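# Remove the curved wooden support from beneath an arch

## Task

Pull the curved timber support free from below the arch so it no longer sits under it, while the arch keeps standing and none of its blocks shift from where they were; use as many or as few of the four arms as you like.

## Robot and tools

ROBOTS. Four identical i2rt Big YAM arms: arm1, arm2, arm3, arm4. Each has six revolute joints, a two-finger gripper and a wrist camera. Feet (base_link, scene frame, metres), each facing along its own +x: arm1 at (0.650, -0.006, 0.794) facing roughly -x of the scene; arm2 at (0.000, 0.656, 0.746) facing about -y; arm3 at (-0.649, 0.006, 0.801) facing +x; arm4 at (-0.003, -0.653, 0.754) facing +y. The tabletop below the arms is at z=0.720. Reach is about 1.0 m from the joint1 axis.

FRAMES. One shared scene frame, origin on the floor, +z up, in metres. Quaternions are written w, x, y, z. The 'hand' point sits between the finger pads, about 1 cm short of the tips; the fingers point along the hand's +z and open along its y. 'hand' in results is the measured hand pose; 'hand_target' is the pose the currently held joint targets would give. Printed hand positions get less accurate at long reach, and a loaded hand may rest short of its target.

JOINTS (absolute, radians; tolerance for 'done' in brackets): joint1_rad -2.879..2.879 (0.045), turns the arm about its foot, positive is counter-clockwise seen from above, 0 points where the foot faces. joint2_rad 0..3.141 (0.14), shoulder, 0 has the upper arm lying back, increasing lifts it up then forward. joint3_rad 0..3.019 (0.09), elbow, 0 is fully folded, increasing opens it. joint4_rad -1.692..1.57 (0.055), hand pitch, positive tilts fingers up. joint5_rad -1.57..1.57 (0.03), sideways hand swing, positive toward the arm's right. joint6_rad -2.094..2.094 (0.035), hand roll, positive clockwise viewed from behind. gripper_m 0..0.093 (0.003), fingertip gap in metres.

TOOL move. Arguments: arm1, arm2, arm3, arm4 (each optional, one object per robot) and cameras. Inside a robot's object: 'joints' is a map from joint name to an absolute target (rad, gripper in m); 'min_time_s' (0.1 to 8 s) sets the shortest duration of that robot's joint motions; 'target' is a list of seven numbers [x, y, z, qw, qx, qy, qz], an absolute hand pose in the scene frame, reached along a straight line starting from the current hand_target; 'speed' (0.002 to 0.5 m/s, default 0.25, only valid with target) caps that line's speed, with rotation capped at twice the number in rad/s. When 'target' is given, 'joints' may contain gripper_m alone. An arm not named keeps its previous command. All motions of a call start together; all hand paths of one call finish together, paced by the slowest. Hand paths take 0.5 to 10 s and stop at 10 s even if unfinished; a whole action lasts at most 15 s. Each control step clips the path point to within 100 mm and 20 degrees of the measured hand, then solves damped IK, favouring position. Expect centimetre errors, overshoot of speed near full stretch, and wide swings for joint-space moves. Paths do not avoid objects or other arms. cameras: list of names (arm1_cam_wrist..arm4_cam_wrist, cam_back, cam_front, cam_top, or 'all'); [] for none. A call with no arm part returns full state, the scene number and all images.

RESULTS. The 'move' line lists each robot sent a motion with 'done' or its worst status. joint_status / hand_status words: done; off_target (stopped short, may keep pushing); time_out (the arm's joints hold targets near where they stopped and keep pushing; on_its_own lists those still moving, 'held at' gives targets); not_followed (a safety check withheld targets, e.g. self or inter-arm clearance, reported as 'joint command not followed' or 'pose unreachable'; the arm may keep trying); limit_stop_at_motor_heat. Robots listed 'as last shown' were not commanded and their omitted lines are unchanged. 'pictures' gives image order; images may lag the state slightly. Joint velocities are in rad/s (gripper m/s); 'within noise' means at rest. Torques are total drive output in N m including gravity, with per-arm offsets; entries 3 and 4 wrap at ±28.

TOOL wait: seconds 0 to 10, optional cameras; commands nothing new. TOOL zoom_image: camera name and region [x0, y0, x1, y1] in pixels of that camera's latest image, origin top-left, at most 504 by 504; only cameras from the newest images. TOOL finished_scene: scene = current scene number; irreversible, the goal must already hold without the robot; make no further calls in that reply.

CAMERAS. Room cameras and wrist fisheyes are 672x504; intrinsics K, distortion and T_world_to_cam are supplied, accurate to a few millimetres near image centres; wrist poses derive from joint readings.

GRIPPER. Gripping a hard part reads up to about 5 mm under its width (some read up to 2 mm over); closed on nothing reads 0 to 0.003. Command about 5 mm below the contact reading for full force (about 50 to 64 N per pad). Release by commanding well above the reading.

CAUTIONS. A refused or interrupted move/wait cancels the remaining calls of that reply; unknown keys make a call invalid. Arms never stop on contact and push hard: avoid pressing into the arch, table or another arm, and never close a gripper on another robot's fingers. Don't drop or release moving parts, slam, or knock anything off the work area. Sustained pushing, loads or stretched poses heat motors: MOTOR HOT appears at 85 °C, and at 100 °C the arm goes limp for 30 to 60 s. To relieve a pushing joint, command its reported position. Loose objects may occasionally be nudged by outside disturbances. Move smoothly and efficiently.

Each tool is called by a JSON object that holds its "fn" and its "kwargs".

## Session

{"fn": "move", "kwargs": {"cameras": ["cam_top", "cam_back", "cam_front", "arm1_cam_wrist", "arm3_cam_wrist"]}}

Scene clock: 0.00 s.
Joint torques (N m): no reading
Motor temperatures (°C): arm1=[36 33 35 30 28 30 31] | arm2=[36 32 32 31 33 28 28] | arm3=[30 38 34 31 29 29 34] | arm4=[33 32 32 35 32 27 33]
Heat: arm1: hottest joint1_rad 36 °C; arm2: hottest joint1_rad 36 °C; arm3: hottest joint2_rad 38 °C; arm4: hottest joint4_rad 35 °C.
Joint velocities: within noise
arm1.joint_positions: joint1_rad=-0.792 joint2_rad=+0.597 joint3_rad=+1.317 joint4_rad=-1.235 joint5_rad=+0.036 joint6_rad=+0.139 gripper_m=+0.09396
arm1.joint_status: not commanded
arm1.hand: x=+0.4866 y=+0.1760 z=+1.3259 quat_wxyz=(-0.185, +0.761, -0.404, -0.473) (m; scene frame)
arm1.hand_target: x=+0.4882 y=+0.1742 z=+1.3369 quat_wxyz=(-0.188, +0.755, -0.401, -0.483) (m; scene frame)
arm1.hand_status: not commanded
arm2.joint_positions: joint1_rad=+0.031 joint2_rad=+0.603 joint3_rad=+1.457 joint4_rad=-1.387 joint5_rad=-0.263 joint6_rad=+0.761 gripper_m=+0.09396
arm2.joint_status: not commanded
arm2.hand: x=+0.0421 y=+0.4486 z=+1.3126 quat_wxyz=(-0.497, -0.768, -0.393, +0.094) (m; scene frame)
arm2.hand_target: x=+0.0421 y=+0.4516 z=+1.3209 quat_wxyz=(-0.505, -0.763, -0.391, +0.098) (m; scene frame)
arm2.hand_status: not commanded
arm3.joint_positions: joint1_rad=+0.554 joint2_rad=+0.643 joint3_rad=+1.438 joint4_rad=-1.241 joint5_rad=+0.294 joint6_rad=+0.554 gripper_m=+0.09396
arm3.joint_status: not commanded
arm3.hand: x=-0.4138 y=+0.1037 z=+1.3791 quat_wxyz=(-0.507, -0.061, -0.841, -0.178) (m; scene frame)
arm3.hand_target: x=-0.4167 y=+0.1018 z=+1.3926 quat_wxyz=(-0.517, -0.063, -0.833, -0.186) (m; scene frame)
arm3.hand_status: not commanded
arm4.joint_positions: joint1_rad=-0.454 joint2_rad=+0.631 joint3_rad=+1.450 joint4_rad=-1.565 joint5_rad=-0.075 joint6_rad=-0.150 gripper_m=+0.09396
arm4.joint_status: not commanded
arm4.hand: x=+0.0668 y=-0.4724 z=+1.2759 quat_wxyz=(-0.346, +0.552, -0.728, -0.214) (m; scene frame)
arm4.hand_target: x=+0.0658 y=-0.4742 z=+1.2836 quat_wxyz=(-0.354, +0.550, -0.724, -0.218) (m; scene frame)
arm4.hand_status: not commanded
pictures: arm1_cam_wrist, arm3_cam_wrist, cam_back, cam_front, cam_top
camera_calibration:
arm1_cam_wrist: T_world_to_cam=[[0.797319, 0.596147, -0.0942867, -0.368986], [0.509163, -0.748247, -0.4253, 0.451023], [-0.324091, 0.291093, -0.900128, 1.42768], [0, 0, 0, 1]] pos_world=[0.527254, 0.141859, 1.44212]
arm3_cam_wrist: T_world_to_cam=[[0.0879263, -0.924112, -0.371868, 0.64589], [-0.911985, 0.0754847, -0.403218, 0.172778], [0.400689, 0.374592, -0.83614, 1.40781], [0, 0, 0, 1]] pos_world=[-0.463312, 0.0564809, 1.48697]

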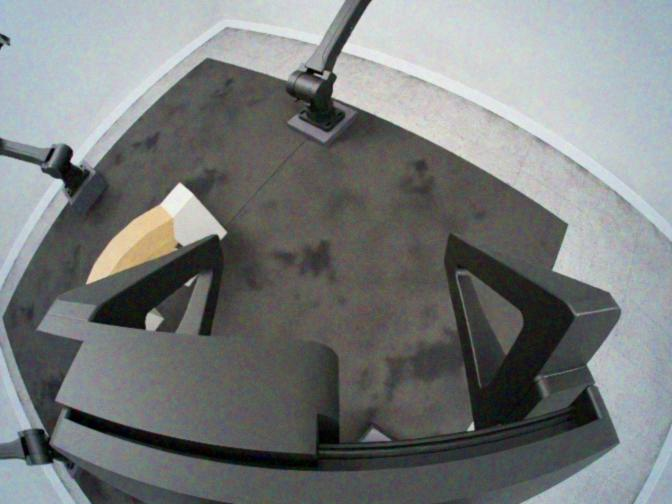

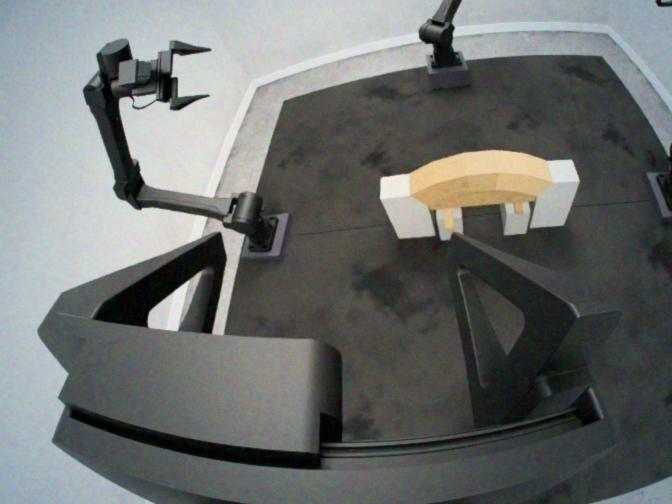

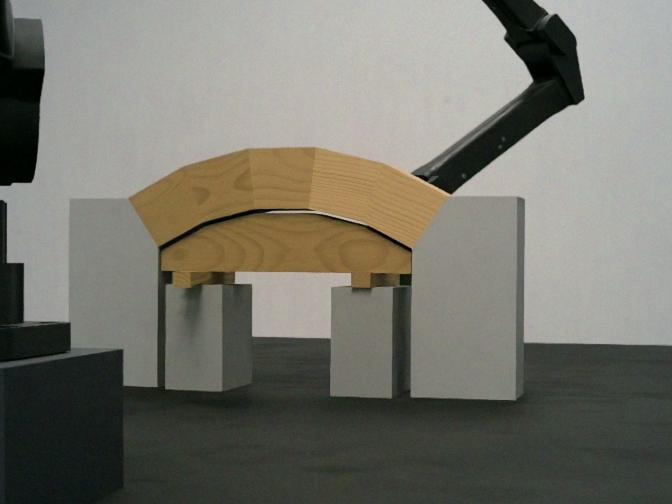

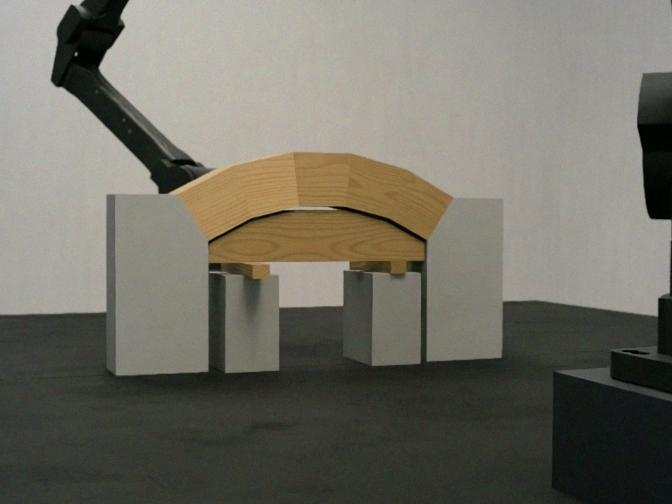

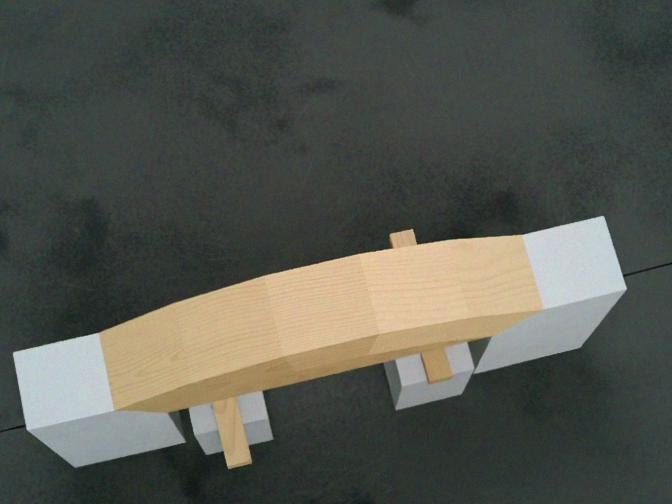

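{"fn": "move", "kwargs": {"arm1": {"target": [0.075, -0.014, 0.862, 0.06, -0.7045, 0.06, 0.7045], "speed": 0.3, "joints": {"gripper_m": 0.093}}, "arm3": {"target": [-0.155, 0.012, 0.854, 0.5369, 0.5369, 0.4602, 0.4602], "speed": 0.3, "joints": {"gripper_m": 0.093}}, "arm2": {"target": [-0.165, 0.2, 0.835, 0.4731, 0.5255, 0.4731, -0.5255], "speed": 0.3, "joints": {"gripper_m": 0.0}}, "cameras": ["arm1_cam_wrist", "cam_top", "arm3_cam_wrist", "arm2_cam_wrist"]}}

Scene clock: 7.37 s.
Joint torques (N m): arm1=[-0.21 -10.87 4.38 3.56 -0.11 -0.23] | arm2=[0.38 -7.12 4.74 2.91 -0.1 0.13] | arm3=[0.03 -9.58 3.02 2.17 0.28 0.1] | arm4=[-0.85 3.9 8.57 2.19 0 0.04]
Motor temperatures (°C): arm1=[36 33 37 30 28 30 31] | arm2=[36 32 32 32 33 28 29] | arm3=[30 38 35 31 29 29 34] | arm4=[33 32 32 35 32 27 33]
Heat: arm1: hottest joint3_rad 37 °C; arm2: hottest joint1_rad 36 °C; arm3: hottest joint2_rad 38 °C; arm4: hottest joint4_rad 35 °C.
move: arm1 done; arm2 done; arm3 off_target
Joint velocities: within noise
arm1.joint_positions: joint1_rad=+0.112 joint2_rad=+2.000 joint3_rad=+0.647 joint4_rad=+1.324 joint5_rad=+0.265 joint6_rad=+0.022 gripper_m=+0.09309
arm1.joint_status: all done
arm1.hand: x=+0.0833 y=-0.0097 z=+0.8628 quat_wxyz=(-0.060, +0.712, -0.066, -0.696) (m; scene frame)
arm1.hand_target: x=+0.0753 y=-0.0140 z=+0.8620 quat_wxyz=(-0.060, +0.705, -0.060, -0.704) (m; scene frame)
arm1.hand_status: done (0.009 m and 1.4 deg from the pose sent, 0.649 m and 50.5 deg at the start)
arm2.joint_positions: joint1_rad=-0.423 joint2_rad=+1.870 joint3_rad=+0.402 joint4_rad=+1.446 joint5_rad=-0.370 joint6_rad=-0.011 gripper_m=+0.00055
arm2.joint_status: all done
arm2.hand: x=-0.1586 y=+0.2053 z=+0.8339 quat_wxyz=(-0.469, -0.528, -0.480, +0.520) (m; scene frame)
arm2.hand_target: x=-0.1650 y=+0.2002 z=+0.8351 quat_wxyz=(-0.473, -0.526, -0.473, +0.526) (m; scene frame)
arm2.hand_status: done (0.008 m and 1.1 deg from the pose sent, 0.577 m and 58.2 deg at the start)
arm3.joint_positions: joint1_rad=+0.061 joint2_rad=+2.005 joint3_rad=+0.439 joint4_rad=+1.536 joint5_rad=+0.253 joint6_rad=+1.572 gripper_m=+0.09309
arm3.joint_status: all done
arm3.hand: x=-0.1600 y=+0.0104 z=+0.8531 quat_wxyz=(-0.531, -0.543, -0.472, -0.448) (m; scene frame)
arm3.hand_target: x=-0.1549 y=+0.0120 z=+0.8544 quat_wxyz=(-0.533, -0.541, -0.464, -0.456) (m; scene frame)
arm3.hand_status: off_target (0.005 m and 2.2 deg from the pose sent, 0.593 m and 78.5 deg at the start; a joint's target at an end of its range on 27 of 105 steps)
arm4: as last shown
pictures: arm1_cam_wrist, arm2_cam_wrist, arm3_cam_wrist, cam_top
camera_calibration:
arm1_cam_wrist: T_world_to_cam=[[0.191797, 0.981418, -0.00574984, -0.00261642], [0.587311, -0.119467, -0.800496, 0.643783], [-0.786307, 0.150156, -0.599311, 0.711801], [0, 0, 0, 1]] pos_world=[0.182095, -0.0274023, 0.941921]
arm2_cam_wrist: T_world_to_cam=[[-0.99414, 0.10776, 0.00851392, -0.187391], [0.0568792, 0.588462, -0.806522, 0.565844], [-0.0919209, -0.801312, -0.591143, 0.768978], [0, 0, 0, 1]] pos_world=[-0.147793, 0.303408, 0.912537]
arm3_cam_wrist: T_world_to_cam=[[-0.0235516, -0.00643674, -0.999702, 0.850006], [-0.480347, 0.87706, 0.00566922, -0.0889128], [0.876762, 0.480337, -0.0237481, 0.283321], [0, 0, 0, 1]] pos_world=[-0.271095, -0.0526366, 0.856985]

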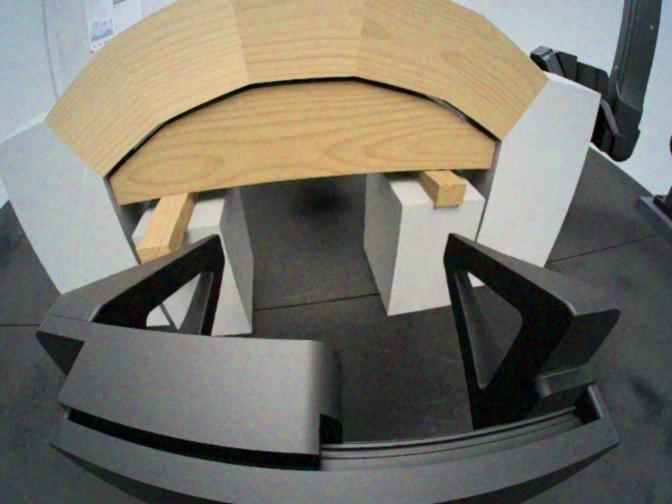

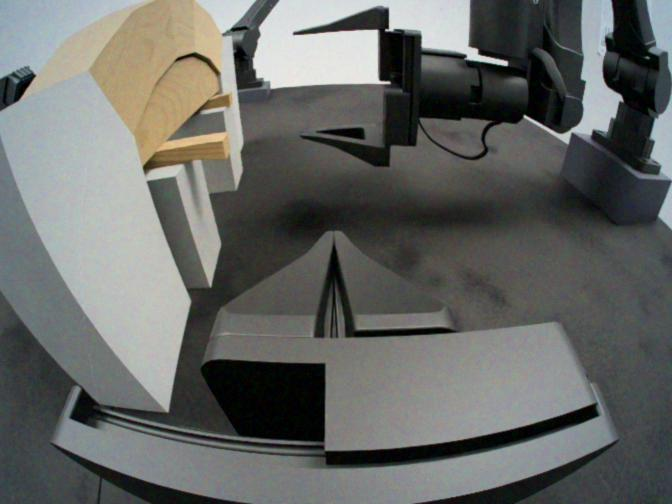

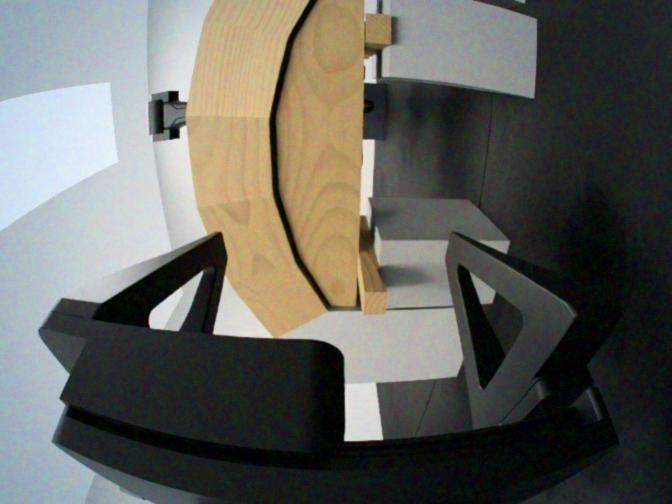

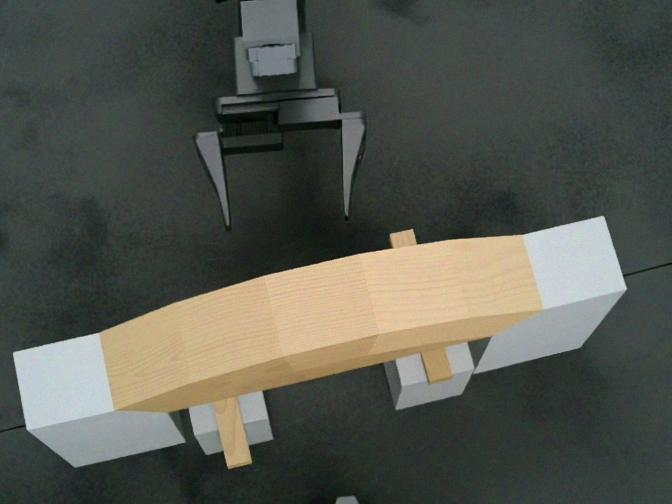

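{"fn": "move", "kwargs": {"arm1": {"target": [0.035, 0.002, 0.862, 0.0106, -0.707, 0.0106, 0.707], "speed": 0.1}, "arm3": {"target": [-0.15, -0.006, 0.854, 0.5045, 0.5045, 0.4955, 0.4955], "speed": 0.1}, "arm2": {"target": [-0.133, 0.076, 0.828, 0.5964, 0.3799, 0.5964, -0.3799], "speed": 0.12}, "cameras": ["arm1_cam_wrist", "cam_top", "arm3_cam_wrist", "arm2_cam_wrist"]}}

Scene clock: 11.40 s.
Joint torques (N m): arm1=[-1.38 -11.87 5.15 1.66 -0.12 -0.23] | arm2=[1.9 -11.11 7.82 1.72 -0.13 0.11] | arm3=[-1.03 -9.52 3.12 2.21 -0.03 0.05] | arm4=[-0.91 4.25 8.54 2.13 -0.01 0.02]
Motor temperatures (°C): arm1=[36 34 37 30 28 30 31] | arm2=[36 32 32 31 33 28 29] | arm3=[30 38 35 31 29 29 34] | arm4=[33 32 32 35 32 27 33]
Heat: arm1: hottest joint3_rad 37 °C; arm2: hottest joint1_rad 36 °C; arm3: hottest joint2_rad 38 °C; arm4: hottest joint4_rad 35 °C.
move: arm1 off_target; arm2 off_target; arm3 off_target
Joint velocities: within noise
arm1.joint_positions: joint1_rad=+0.031 joint2_rad=+2.030 joint3_rad=+0.744 joint4_rad=+1.297 joint5_rad=+0.026 joint6_rad=+0.021 gripper_m=+0.09309
arm1.joint_status: not commanded
arm1.hand: x=+0.0448 y=-0.0052 z=+0.8725 quat_wxyz=(-0.003, +0.702, -0.012, -0.712) (m; scene frame)
arm1.hand_target: x=+0.0357 y=+0.0021 z=+0.8622 quat_wxyz=(-0.010, +0.707, -0.011, -0.707) (m; scene frame)
arm1.hand_status: off_target (0.016 m and 1.3 deg from the pose sent, 0.050 m and 8.6 deg at the start)
arm2.joint_positions: joint1_rad=-0.417 joint2_rad=+2.020 joint3_rad=+0.818 joint4_rad=+1.200 joint5_rad=-0.887 joint6_rad=-0.011 gripper_m=+0.00055
arm2.joint_status: not commanded
arm2.hand: x=-0.1339 y=+0.0865 z=+0.8327 quat_wxyz=(-0.592, -0.380, -0.596, +0.387) (m; scene frame)
arm2.hand_target: x=-0.1328 y=+0.0765 z=+0.8280 quat_wxyz=(-0.596, -0.380, -0.596, +0.380) (m; scene frame)
arm2.hand_status: off_target (0.012 m and 1.0 deg from the pose sent, 0.132 m and 30.8 deg at the start)
arm3.joint_positions: joint1_rad=-0.055 joint2_rad=+2.008 joint3_rad=+0.442 joint4_rad=+1.536 joint5_rad=-0.005 joint6_rad=+1.572 gripper_m=+0.09309
arm3.joint_status: not commanded
arm3.hand: x=-0.1551 y=-0.0016 z=+0.8529 quat_wxyz=(-0.495, -0.511, -0.508, -0.486) (m; scene frame)
arm3.hand_target: x=-0.1500 y=-0.0061 z=+0.8543 quat_wxyz=(-0.501, -0.508, -0.499, -0.491) (m; scene frame)
arm3.hand_status: off_target (0.007 m and 2.2 deg from the pose sent, 0.019 m and 8.1 deg at the start; a joint's target at an end of its range on 87 of 88 steps)
arm4: as last shown
pictures: arm1_cam_wrist, arm2_cam_wrist, arm3_cam_wrist, cam_top
camera_calibration:
arm1_cam_wrist: T_world_to_cam=[[0.0339023, 0.999345, -0.0126928, 0.0136944], [0.568134, -0.0297191, -0.822399, 0.695043], [-0.822237, 0.02067, -0.56877, 0.660985], [0, 0, 0, 1]] pos_world=[0.148144, -0.00669199, 0.947725]
arm2_cam_wrist: T_world_to_cam=[[-0.914917, -0.403323, 0.0160551, -0.10158], [-0.244138, 0.521261, -0.817731, 0.608186], [0.321441, -0.752075, -0.575377, 0.713377], [0, 0, 0, 1]] pos_world=[-0.173765, 0.17852, 0.909424]
arm3_cam_wrist: T_world_to_cam=[[-0.0227702, -0.00090671, -0.99974, 0.849931], [-0.60008, 0.799836, 0.0129421, -0.100926], [0.799616, 0.600218, -0.0187566, 0.268841], [0, 0, 0, 1]] pos_world=[-0.256181, -0.0798686, 0.856059]

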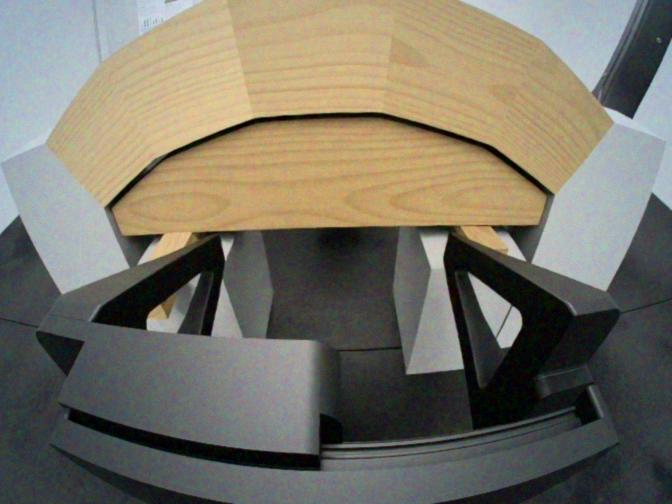

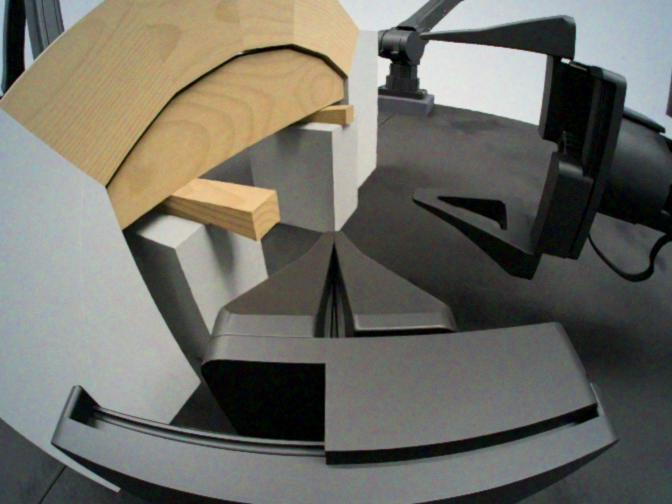

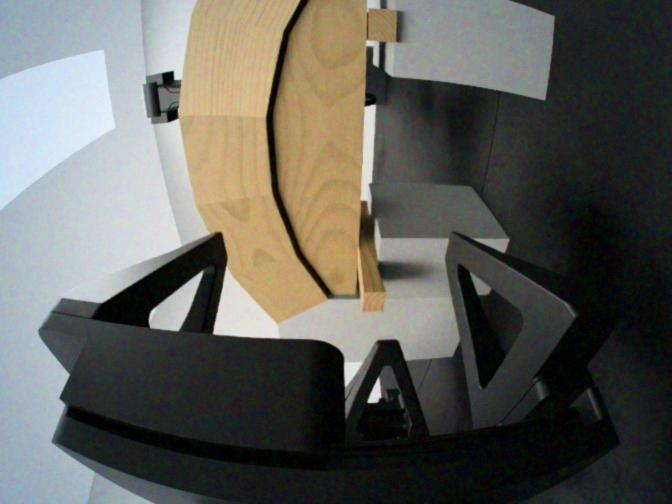

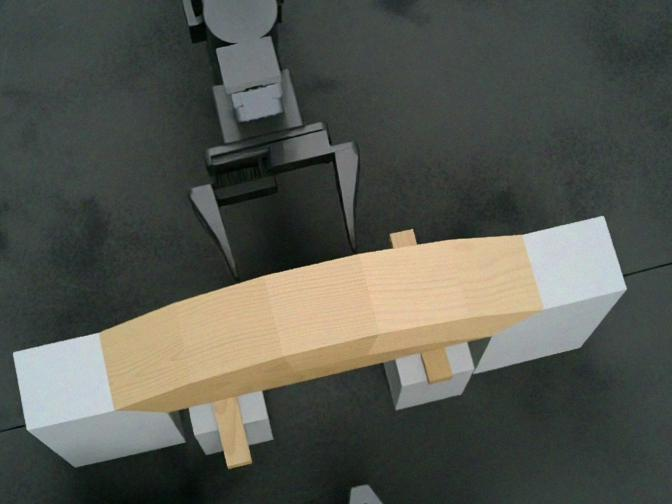

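{"fn": "move", "kwargs": {"arm1": {"target":[-0.005,0.004,0.862,0.0106,-0.707,0.0106,0.707],"speed":0.04}, "cameras": ["cam_top"]}}

{"fn": "move", "kwargs": {"arm1": {"target":[-0.026,0.004,0.862,0.0106,-0.707,0.0106,0.707],"speed":0.03}, "cameras": ["cam_top","arm2_cam_wrist","arm1_cam_wrist"]}}

Scene clock: 14.80 s.
Joint torques (N m): arm1=[-1.49 -12.86 6.01 1.69 -0.13 -0.24] | arm2=[1.96 -10.93 7.87 1.68 -0.14 0.11] | arm3=[-1.03 -9.64 3.11 2.24 -0.03 0.05] | arm4=[-0.79 3.9 8.54 2.13 0.03 0.04]
Motor temperatures (°C): arm1=[36 34 37 30 28 30 31] | arm2=[36 32 32 31 33 28 29] | arm3=[30 38 35 31 29 29 34] | arm4=[33 32 33 35 32 27 33]
Heat: arm1: hottest joint3_rad 37 °C; arm2: hottest joint1_rad 36 °C; arm3: hottest joint2_rad 38 °C; arm4: hottest joint4_rad 35 °C.
move: arm1 off_target
Joint velocities: within noise
arm1.joint_positions: joint1_rad=+0.028 joint2_rad=+2.068 joint3_rad=+0.857 joint4_rad=+1.219 joint5_rad=+0.023 joint6_rad=+0.021 gripper_m=+0.09309
arm1.joint_status: not commanded
arm1.hand: x=+0.0062 y=-0.0043 z=+0.8719 quat_wxyz=(-0.003, +0.703, -0.011, -0.711) (m; scene frame)
arm1.hand_target: x=-0.0041 y=+0.0042 z=+0.8621 quat_wxyz=(-0.011, +0.707, -0.011, -0.707) (m; scene frame)
arm1.hand_status: off_target (0.017 m and 1.1 deg from the pose sent, 0.052 m and 1.2 deg at the start)
arm2, arm3, arm4: as last shown
pictures: cam_top

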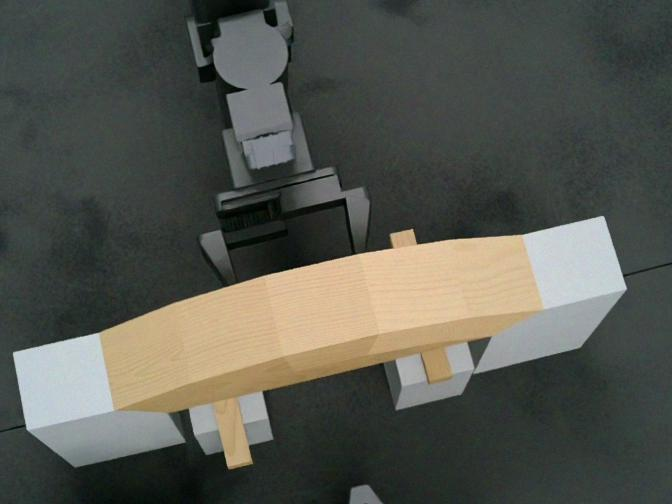

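Scene clock: 16.07 s.
Joint torques (N m): arm1=[-1.49 -13.57 6.58 1.57 -0.08 -0.24] | arm2=[1.96 -10.81 7.83 1.65 -0.13 0.11] | arm3=[-1.08 -9.7 3.1 2.25 -0.02 0.05] | arm4=[-0.73 4.48 8.73 2.14 -0.02 0.04]
Motor temperatures (°C): arm1=[36 34 37 30 28 30 31] | arm2=[36 32 33 31 33 28 29] | arm3=[30 38 35 31 29 29 34] | arm4=[33 32 33 35 32 27 33]
Heat: arm1: hottest joint3_rad 37 °C; arm2: hottest joint1_rad 36 °C; arm3: hottest joint2_rad 38 °C; arm4: hottest joint4_rad 35 °C.
move: arm1 off_target
Joint velocities: within noise
arm1.joint_positions: joint1_rad=+0.028 joint2_rad=+2.089 joint3_rad=+0.914 joint4_rad=+1.181 joint5_rad=+0.022 joint6_rad=+0.021 gripper_m=+0.09309
arm1.joint_status: not commanded
arm1.hand: x=-0.0131 y=-0.0045 z=+0.8716 quat_wxyz=(-0.002, +0.703, -0.011, -0.711) (m; scene frame)
arm1.hand_target: x=-0.0249 y=+0.0040 z=+0.8621 quat_wxyz=(-0.011, +0.707, -0.011, -0.707) (m; scene frame)
arm1.hand_status: off_target (0.018 m and 1.1 deg from the pose sent, 0.035 m and 1.2 deg at the start)
arm2, arm3, arm4: as last shown
pictures: arm1_cam_wrist, arm2_cam_wrist, cam_top
camera_calibration:
arm1_cam_wrist: T_world_to_cam=[[0.0324577, 0.9994, -0.0121185, 0.0143489], [0.572264, -0.0285235, -0.819573, 0.724834], [-0.819427, 0.0196665, -0.572847, 0.616412], [0, 0, 0, 1]] pos_world=[0.0898422, -0.00578822, 0.947337]
arm2_cam_wrist: T_world_to_cam=[[-0.914917, -0.403323, 0.0160551, -0.10158], [-0.244138, 0.521261, -0.817731, 0.608186], [0.321441, -0.752075, -0.575377, 0.713377], [0, 0, 0, 1]] pos_world=[-0.173765, 0.17852, 0.909424]

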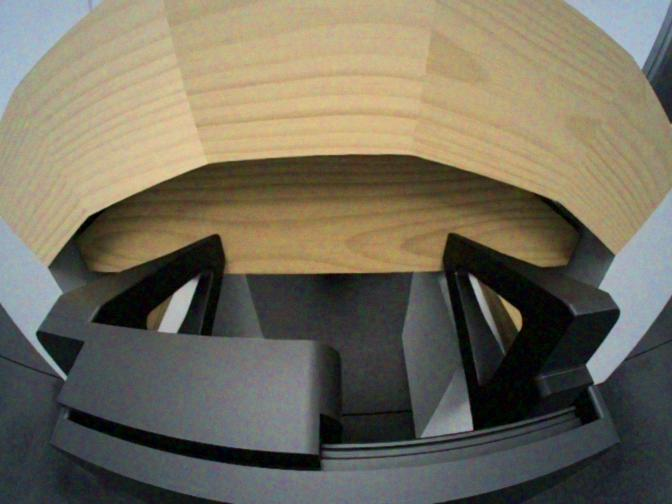

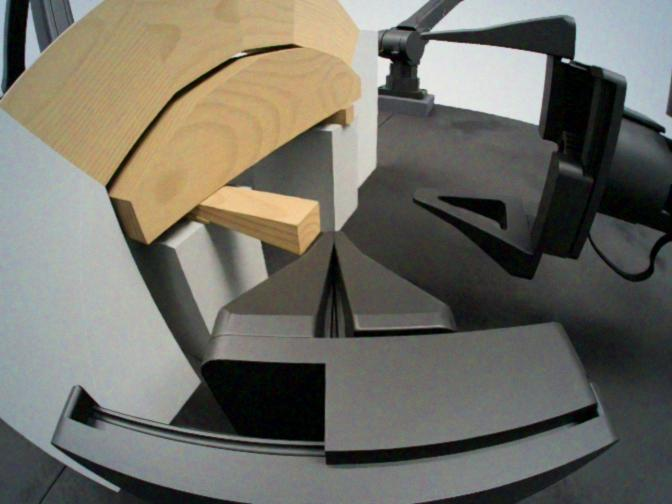

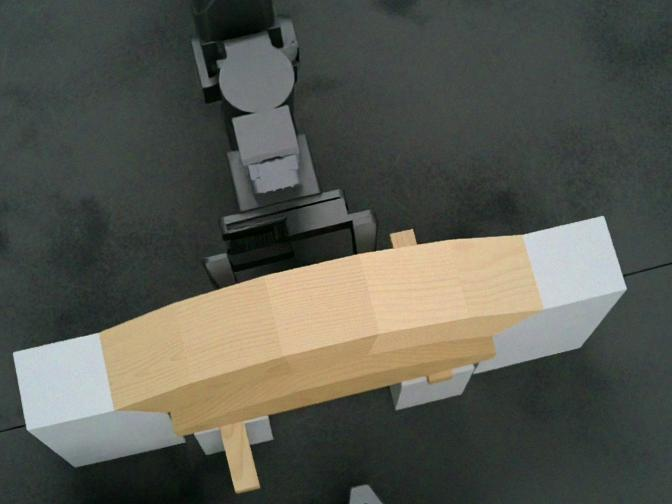

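{"fn": "move", "kwargs": {"arm1": {"target":[-0.034,0.004,0.862,0.0106,-0.707,0.0106,0.707],"speed":0.03}, "cameras": ["cam_top","arm2_cam_wrist"]}}

{"fn": "move", "kwargs": {"arm3": {"target":[-0.085,-0.007,0.851,0.5045,0.5045,0.4955,0.4955],"speed":0.06}, "cameras": ["cam_top","arm3_cam_wrist","arm2_cam_wrist"]}}

Scene clock: 17.30 s.
Joint torques (N m): arm1=[-1.49 -13.92 6.68 1.61 -0.07 -0.24] | arm2=[1.9 -10.87 7.79 1.68 -0.15 0.11] | arm3=[-1.03 -9.7 3.15 2.21 -0.03 0.06] | arm4=[-1.44 4.01 8.58 2.03 0 0.01]
Motor temperatures (°C): arm1=[36 34 37 30 28 30 31] | arm2=[36 32 33 31 33 28 29] | arm3=[30 38 35 32 29 29 34] | arm4=[33 32 33 35 32 27 33]
Heat: arm1: hottest joint3_rad 37 °C; arm2: hottest joint1_rad 36 °C; arm3: hottest joint2_rad 38 °C; arm4: hottest joint4_rad 35 °C.
move: arm1 off_target
Joint velocities: within noise
arm1.joint_positions: joint1_rad=+0.028 joint2_rad=+2.098 joint3_rad=+0.939 joint4_rad=+1.165 joint5_rad=+0.022 joint6_rad=+0.021 gripper_m=+0.09309
arm1.joint_status: not commanded
arm1.hand: x=-0.0214 y=-0.0045 z=+0.8719 quat_wxyz=(-0.002, +0.703, -0.011, -0.711) (m; scene frame)
arm1.hand_target: x=-0.0329 y=+0.0040 z=+0.8622 quat_wxyz=(-0.011, +0.707, -0.011, -0.707) (m; scene frame)
arm1.hand_status: off_target (0.018 m and 1.1 deg from the pose sent, 0.025 m and 1.1 deg at the start)
arm2, arm3, arm4: as last shown
pictures: arm2_cam_wrist, cam_top
camera_calibration:
arm2_cam_wrist: T_world_to_cam=[[-0.914917, -0.403323, 0.0160551, -0.10158], [-0.244138, 0.521261, -0.817731, 0.608186], [0.321441, -0.752075, -0.575377, 0.713377], [0, 0, 0, 1]] pos_world=[-0.173765, 0.17852, 0.909424]

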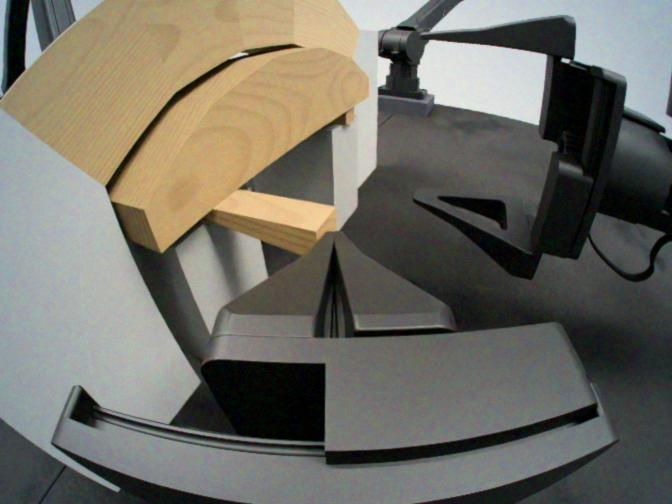

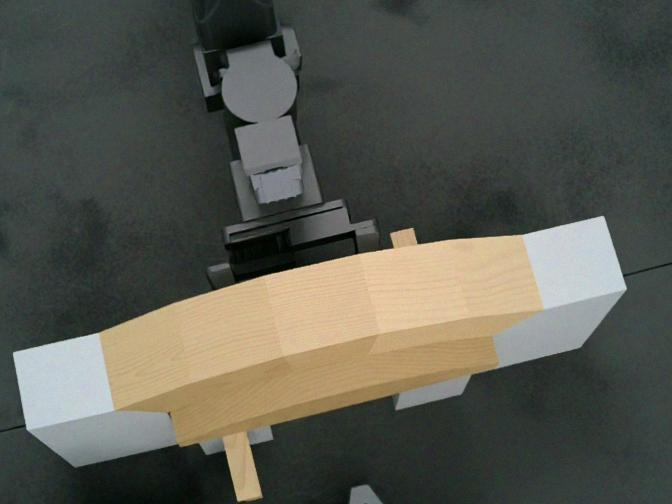

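Scene clock: 18.97 s.
Joint torques (N m): arm1=[-1.44 -14.04 6.69 1.59 -0.07 -0.23] | arm2=[1.85 -10.87 7.8 1.7 -0.15 0.11] | arm3=[-1.03 -11.34 4.93 1.03 0.06 0.05] | arm4=[-0.79 4.19 8.59 2.09 0.01 0.05]
Motor temperatures (°C): arm1=[36 34 37 30 28 30 31] | arm2=[36 32 33 31 32 28 29] | arm3=[30 38 35 31 29 29 34] | arm4=[33 32 33 35 32 27 33]
Heat: arm1: hottest joint3_rad 37 °C; arm2: hottest joint1_rad 36 °C; arm3: hottest joint2_rad 38 °C; arm4: hottest joint4_rad 35 °C.
move: arm3 done
Joint velocities: within noise
arm1, arm2, arm4: as last shown
arm3.joint_positions: joint1_rad=-0.055 joint2_rad=+2.051 joint3_rad=+0.614 joint4_rad=+1.447 joint5_rad=-0.005 joint6_rad=+1.572 gripper_m=+0.09309
arm3.joint_status: not commanded
arm3.hand: x=-0.0926 y=-0.0026 z=+0.8557 quat_wxyz=(-0.505, -0.501, -0.498, -0.496) (m; scene frame)
arm3.hand_target: x=-0.0853 y=-0.0071 z=+0.8511 quat_wxyz=(-0.505, -0.504, -0.495, -0.495) (m; scene frame)
arm3.hand_status: done (0.010 m and 0.5 deg from the pose sent, 0.070 m and 2.2 deg at the start)
pictures: arm2_cam_wrist, arm3_cam_wrist, cam_top
camera_calibration:
arm2_cam_wrist: T_world_to_cam=[[-0.914917, -0.403323, 0.0160551, -0.10158], [-0.244138, 0.521261, -0.817731, 0.608186], [0.321441, -0.752075, -0.575377, 0.713377], [0, 0, 0, 1]] pos_world=[-0.173765, 0.17852, 0.909424]
arm3_cam_wrist: T_world_to_cam=[[0.016849, -0.00158429, -0.999857, 0.858043], [-0.600322, 0.799678, -0.0113834, -0.0418424], [0.799581, 0.600427, 0.0125227, 0.192678], [0, 0, 0, 1]] pos_world=[-0.193638, -0.0808695, 0.855031]

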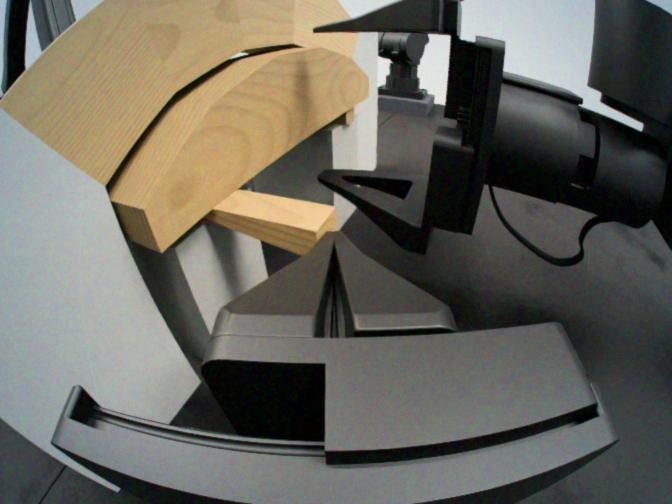

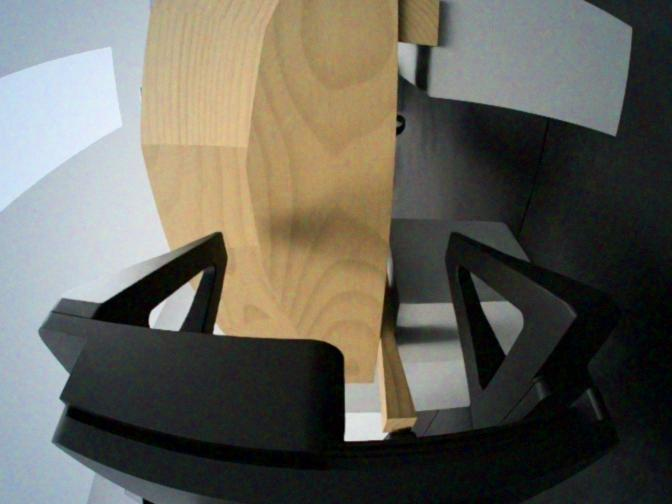

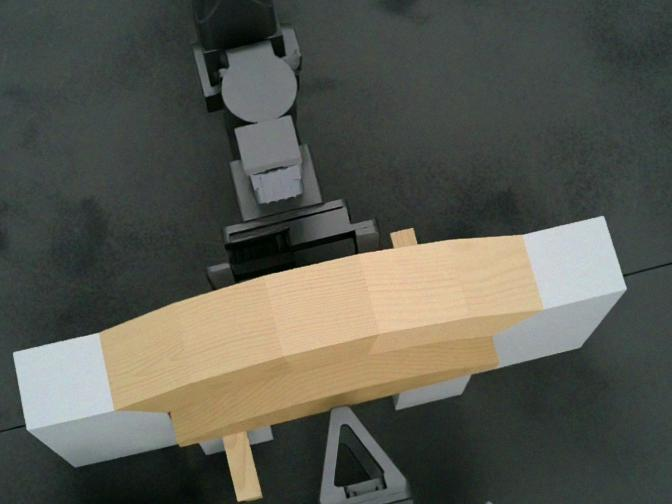

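{"fn": "zoom_image", "kwargs": {"camera": "cam_top", "region": [220, 320, 460, 500]}}

Scaled by 2.100 from the camera's 672x504 image, which has a finer 960x720 frame.

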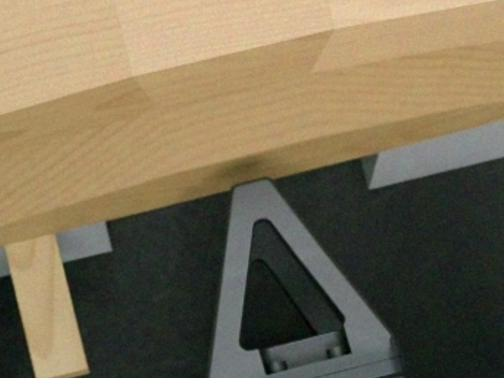

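{"fn": "move", "kwargs": {"arm3": {"target":[-0.070,-0.007,0.851,0.5045,0.5045,0.4955,0.4955],"speed":0.05}, "cameras": ["cam_top","cam_back"]}}

{"fn": "zoom_image", "kwargs": {"camera": "cam_top", "region": [220, 320, 460, 500]}}

Scene clock: 20.50 s.
Joint torques (N m): arm1=[-1.38 -13.92 6.72 1.63 -0.07 -0.24] | arm2=[1.96 -10.99 7.82 1.65 -0.14 0.1] | arm3=[-0.79 -12.04 5.39 0.98 0.1 0.05] | arm4=[-0.85 3.6 8.61 2.15 -0.01 0.03]
Motor temperatures (°C): arm1=[36 34 37 30 28 30 31] | arm2=[36 32 33 31 32 28 29] | arm3=[30 38 36 31 29 29 34] | arm4=[33 32 33 35 32 27 33]
Heat: arm1: hottest joint3_rad 37 °C; arm2: hottest joint1_rad 36 °C; arm3: hottest joint2_rad 38 °C; arm4: hottest joint4_rad 35 °C.
move: arm3 done
Joint velocities: within noise
arm1, arm2, arm4: as last shown
arm3.joint_positions: joint1_rad=-0.055 joint2_rad=+2.059 joint3_rad=+0.654 joint4_rad=+1.414 joint5_rad=-0.005 joint6_rad=+1.572 gripper_m=+0.09309
arm3.joint_status: not commanded
arm3.hand: x=-0.0783 y=-0.0029 z=+0.8551 quat_wxyz=(-0.505, -0.501, -0.498, -0.496) (m; scene frame)
arm3.hand_target: x=-0.0704 y=-0.0071 z=+0.8511 quat_wxyz=(-0.505, -0.504, -0.496, -0.495) (m; scene frame)
arm3.hand_status: done (0.010 m and 0.5 deg from the pose sent, 0.024 m and 0.5 deg at the start)
pictures: cam_back, cam_top

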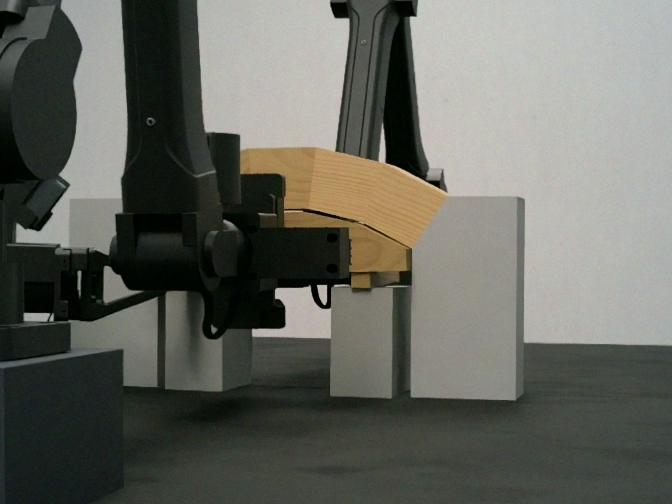

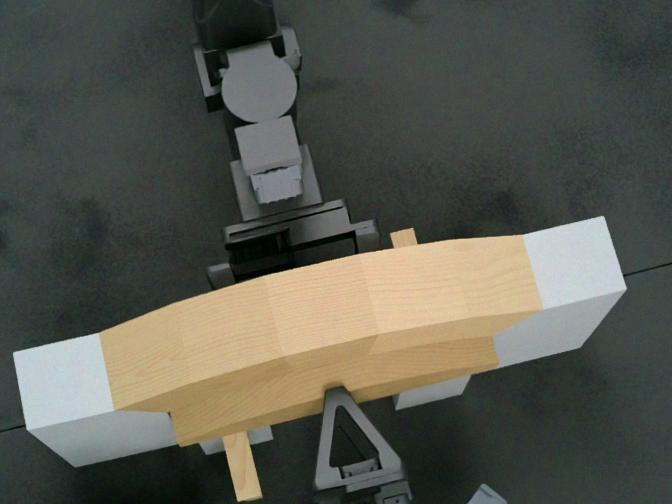

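Scaled by 2.100 from the camera's 672x504 image, which has a finer 960x720 frame.

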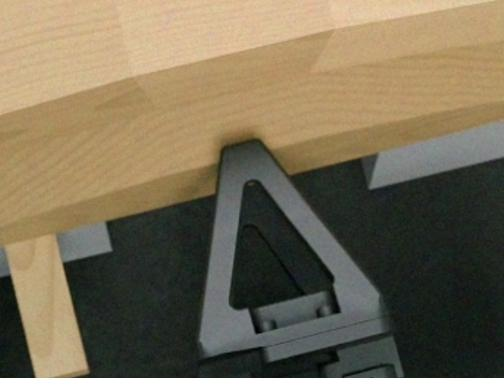

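{"fn": "move", "kwargs": {"arm3": {"target":[-0.066,-0.007,0.851,0.5045,0.5045,0.4955,0.4955],"speed":0.04,"joints":{"gripper_m":0.064}}}}

{"fn": "move", "kwargs": {"arm3": {"joints":{"gripper_m":0.058}}}}

{"fn": "move", "kwargs": {"arm3": {"joints":{"gripper_m":0.053}}}}

{"fn": "move", "kwargs": {"arm3": {"joints":{"gripper_m":0.05}}, "cameras": ["cam_top","arm2_cam_wrist","cam_back"]}}

Scene clock: 21.67 s.
Joint torques (N m): arm1=[-1.44 -14.1 6.68 1.61 -0.04 -0.21] | arm2=[1.73 -11.16 7.82 1.7 -0.16 0.11] | arm3=[-0.67 -11.81 5.64 0.59 0.11 0.06] | arm4=[-1.14 3.9 8.72 2.07 0.02 0.02]
Motor temperatures (°C): arm1=[36 35 37 30 28 30 31] | arm2=[36 32 33 31 32 28 29] | arm3=[30 38 36 31 29 29 34] | arm4=[33 32 33 35 32 27 33]
Heat: arm1: hottest joint3_rad 37 °C; arm2: hottest joint1_rad 36 °C; arm3: hottest joint2_rad 38 °C; arm4: hottest joint4_rad 35 °C.
move: arm3 off_target
Joint velocities: within noise
arm1, arm2: as last shown
arm1.joint_positions: joint1_rad=+0.028 joint2_rad=+2.100 joint3_rad=+0.939 joint4_rad=+1.165 joint5_rad=+0.021 joint6_rad=+0.018 gripper_m=+0.09309
arm1.hand: x=-0.0213 y=-0.0046 z=+0.8709 quat_wxyz=(-0.003, +0.704, -0.010, -0.710) (m; scene frame)
arm3.joint_positions: joint1_rad=-0.055 joint2_rad=+2.059 joint3_rad=+0.664 joint4_rad=+1.415 joint5_rad=-0.005 joint6_rad=+1.572 gripper_m=+0.06413
arm3.joint_status: all done
arm3.hand: x=-0.0746 y=-0.0029 z=+0.8585 quat_wxyz=(-0.507, -0.498, -0.496, -0.499) (m; scene frame)
arm3.hand_target: x=-0.0665 y=-0.0071 z=+0.8512 quat_wxyz=(-0.505, -0.504, -0.495, -0.496) (m; scene frame)
arm3.hand_status: off_target (0.012 m and 0.9 deg from the pose sent, 0.014 m and 0.5 deg at the start)
arm4.joint_positions: joint1_rad=-0.454 joint2_rad=+0.631 joint3_rad=+1.450 joint4_rad=-1.565 joint5_rad=-0.075 joint6_rad=-0.150 gripper_m=+0.09396
arm4.joint_status: not commanded
arm4.hand: x=+0.0668 y=-0.4724 z=+1.2759 quat_wxyz=(-0.346, +0.552, -0.728, -0.214) (m; scene frame)
arm4.hand_target: x=+0.0658 y=-0.4742 z=+1.2836 quat_wxyz=(-0.354, +0.550, -0.724, -0.218) (m; scene frame)
arm4.hand_status: not commanded
pictures: none

Scene clock: 22.20 s.
Joint torques (N m): arm1=[-1.44 -14.1 6.63 1.61 -0.04 -0.2] | arm2=[1.79 -10.87 7.8 1.68 -0.14 0.11] | arm3=[-0.79 -11.75 5.56 0.25 0.11 0.05] | arm4=[-1.08 4.07 8.73 2.07 -0.02 0.02]
Motor temperatures (°C): arm1=[36 35 37 30 28 30 31] | arm2=[36 32 33 31 32 28 29] | arm3=[30 38 36 31 29 29 34] | arm4=[33 32 33 35 32 27 33]
Heat: arm1: hottest joint3_rad 37 °C; arm2: hottest joint1_rad 36 °C; arm3: hottest joint2_rad 38 °C; arm4: hottest joint4_rad 35 °C.
move: arm3 done
Joint velocities: within noise
arm1, arm2, arm4: as last shown
arm3.joint_positions: joint1_rad=-0.055 joint2_rad=+2.059 joint3_rad=+0.664 joint4_rad=+1.423 joint5_rad=-0.005 joint6_rad=+1.572 gripper_m=+0.05827
arm3.joint_status: all done
arm3.hand: x=-0.0744 y=-0.0029 z=+0.8608 quat_wxyz=(-0.510, -0.496, -0.493, -0.501) (m; scene frame)
arm3.hand_target: x=-0.0664 y=-0.0071 z=+0.8511 quat_wxyz=(-0.505, -0.504, -0.495, -0.495) (m; scene frame)
arm3.hand_status: not commanded
pictures: none

Scene clock: 22.60 s.
Joint torques (N m): arm1=[-1.49 -14.1 6.67 1.62 -0.04 -0.2] | arm2=[1.85 -10.93 7.77 1.72 -0.15 0.09] | arm3=[-0.91 -11.69 5.57 0.21 0.1 0.05] | arm4=[-0.91 4.07 8.57 2.06 -0.01 0.01]
Motor temperatures (°C): arm1=[36 35 37 30 28 30 31] | arm2=[36 32 33 31 32 28 29] | arm3=[30 38 36 31 29 29 34] | arm4=[33 32 33 35 32 27 33]
Heat: arm1: hottest joint3_rad 37 °C; arm2: hottest joint1_rad 36 °C; arm3: hottest joint2_rad 38 °C; arm4: hottest joint4_rad 35 °C.
move: arm3 off_target
Joint velocities: within noise
arm1, arm4: as last shown
arm2.joint_positions: joint1_rad=-0.417 joint2_rad=+2.020 joint3_rad=+0.818 joint4_rad=+1.200 joint5_rad=-0.887 joint6_rad=-0.011 gripper_m=+0.00055
arm2.joint_status: not commanded
arm2.hand: x=-0.1339 y=+0.0865 z=+0.8327 quat_wxyz=(-0.592, -0.380, -0.596, +0.387) (m; scene frame)
arm2.hand_target: x=-0.1328 y=+0.0765 z=+0.8280 quat_wxyz=(-0.596, -0.380, -0.596, +0.380) (m; scene frame)
arm2.hand_status: not commanded
arm3.joint_positions: joint1_rad=-0.055 joint2_rad=+2.059 joint3_rad=+0.664 joint4_rad=+1.424 joint5_rad=-0.005 joint6_rad=+1.572 gripper_m=+0.05652
arm3.joint_status: gripper_m off_target (ended at +0.05654, target +0.05300)
arm3.hand: x=-0.0744 y=-0.0029 z=+0.8609 quat_wxyz=(-0.510, -0.496, -0.493, -0.501) (m; scene frame)
arm3.hand_target: x=-0.0664 y=-0.0071 z=+0.8512 quat_wxyz=(-0.505, -0.504, -0.495, -0.496) (m; scene frame)
arm3.hand_status: not commanded
pictures: none

Scene clock: 22.93 s.
Joint torques (N m): arm1=[-1.49 -14.04 6.69 1.62 -0.04 -0.19] | arm2=[1.96 -10.99 7.84 1.68 -0.16 0.11] | arm3=[-0.91 -11.69 5.59 0.24 0.11 0.05] | arm4=[-1.14 4.19 8.47 2.1 -0.01 0]
Motor temperatures (°C): arm1=[36 35 37 30 28 30 31] | arm2=[36 32 33 31 32 28 29] | arm3=[30 38 36 31 29 29 34] | arm4=[33 32 33 35 32 27 33]
Heat: arm1: hottest joint3_rad 37 °C; arm2: hottest joint1_rad 36 °C; arm3: hottest joint2_rad 38 °C; arm4: hottest joint4_rad 35 °C.
move: arm3 off_target
Joint velocities: within noise
arm1, arm2, arm4: as last shown
arm3.joint_positions: joint1_rad=-0.055 joint2_rad=+2.059 joint3_rad=+0.664 joint4_rad=+1.424 joint5_rad=-0.005 joint6_rad=+1.572 gripper_m=+0.05646
arm3.joint_status: gripper_m off_target (ended at +0.05646, target +0.05000)
arm3.hand: x=-0.0744 y=-0.0029 z=+0.8609 quat_wxyz=(-0.510, -0.496, -0.493, -0.501) (m; scene frame)
arm3.hand_target: x=-0.0664 y=-0.0071 z=+0.8512 quat_wxyz=(-0.505, -0.504, -0.495, -0.496) (m; scene frame)
arm3.hand_status: not commanded
pictures: arm2_cam_wrist, cam_back, cam_top
camera_calibration:
arm2_cam_wrist: T_world_to_cam=[[-0.914917, -0.403323, 0.0160551, -0.10158], [-0.244138, 0.521261, -0.817731, 0.608186], [0.321441, -0.752075, -0.575377, 0.713377], [0, 0, 0, 1]] pos_world=[-0.173765, 0.17852, 0.909424]

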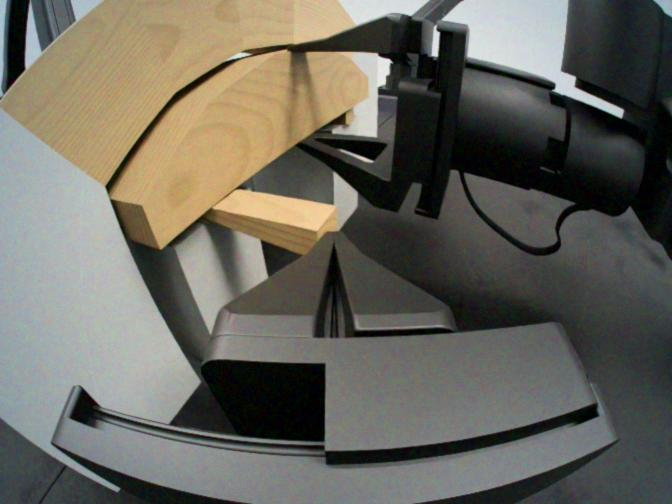

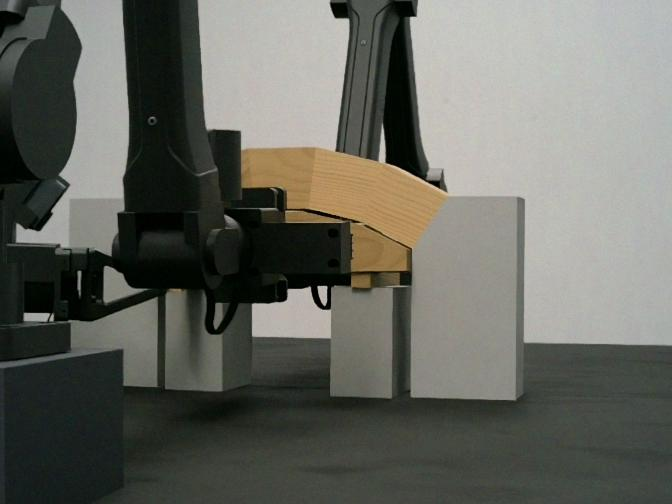

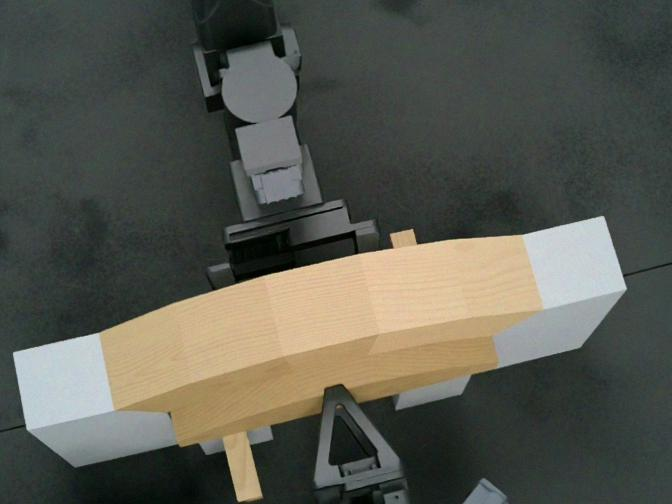

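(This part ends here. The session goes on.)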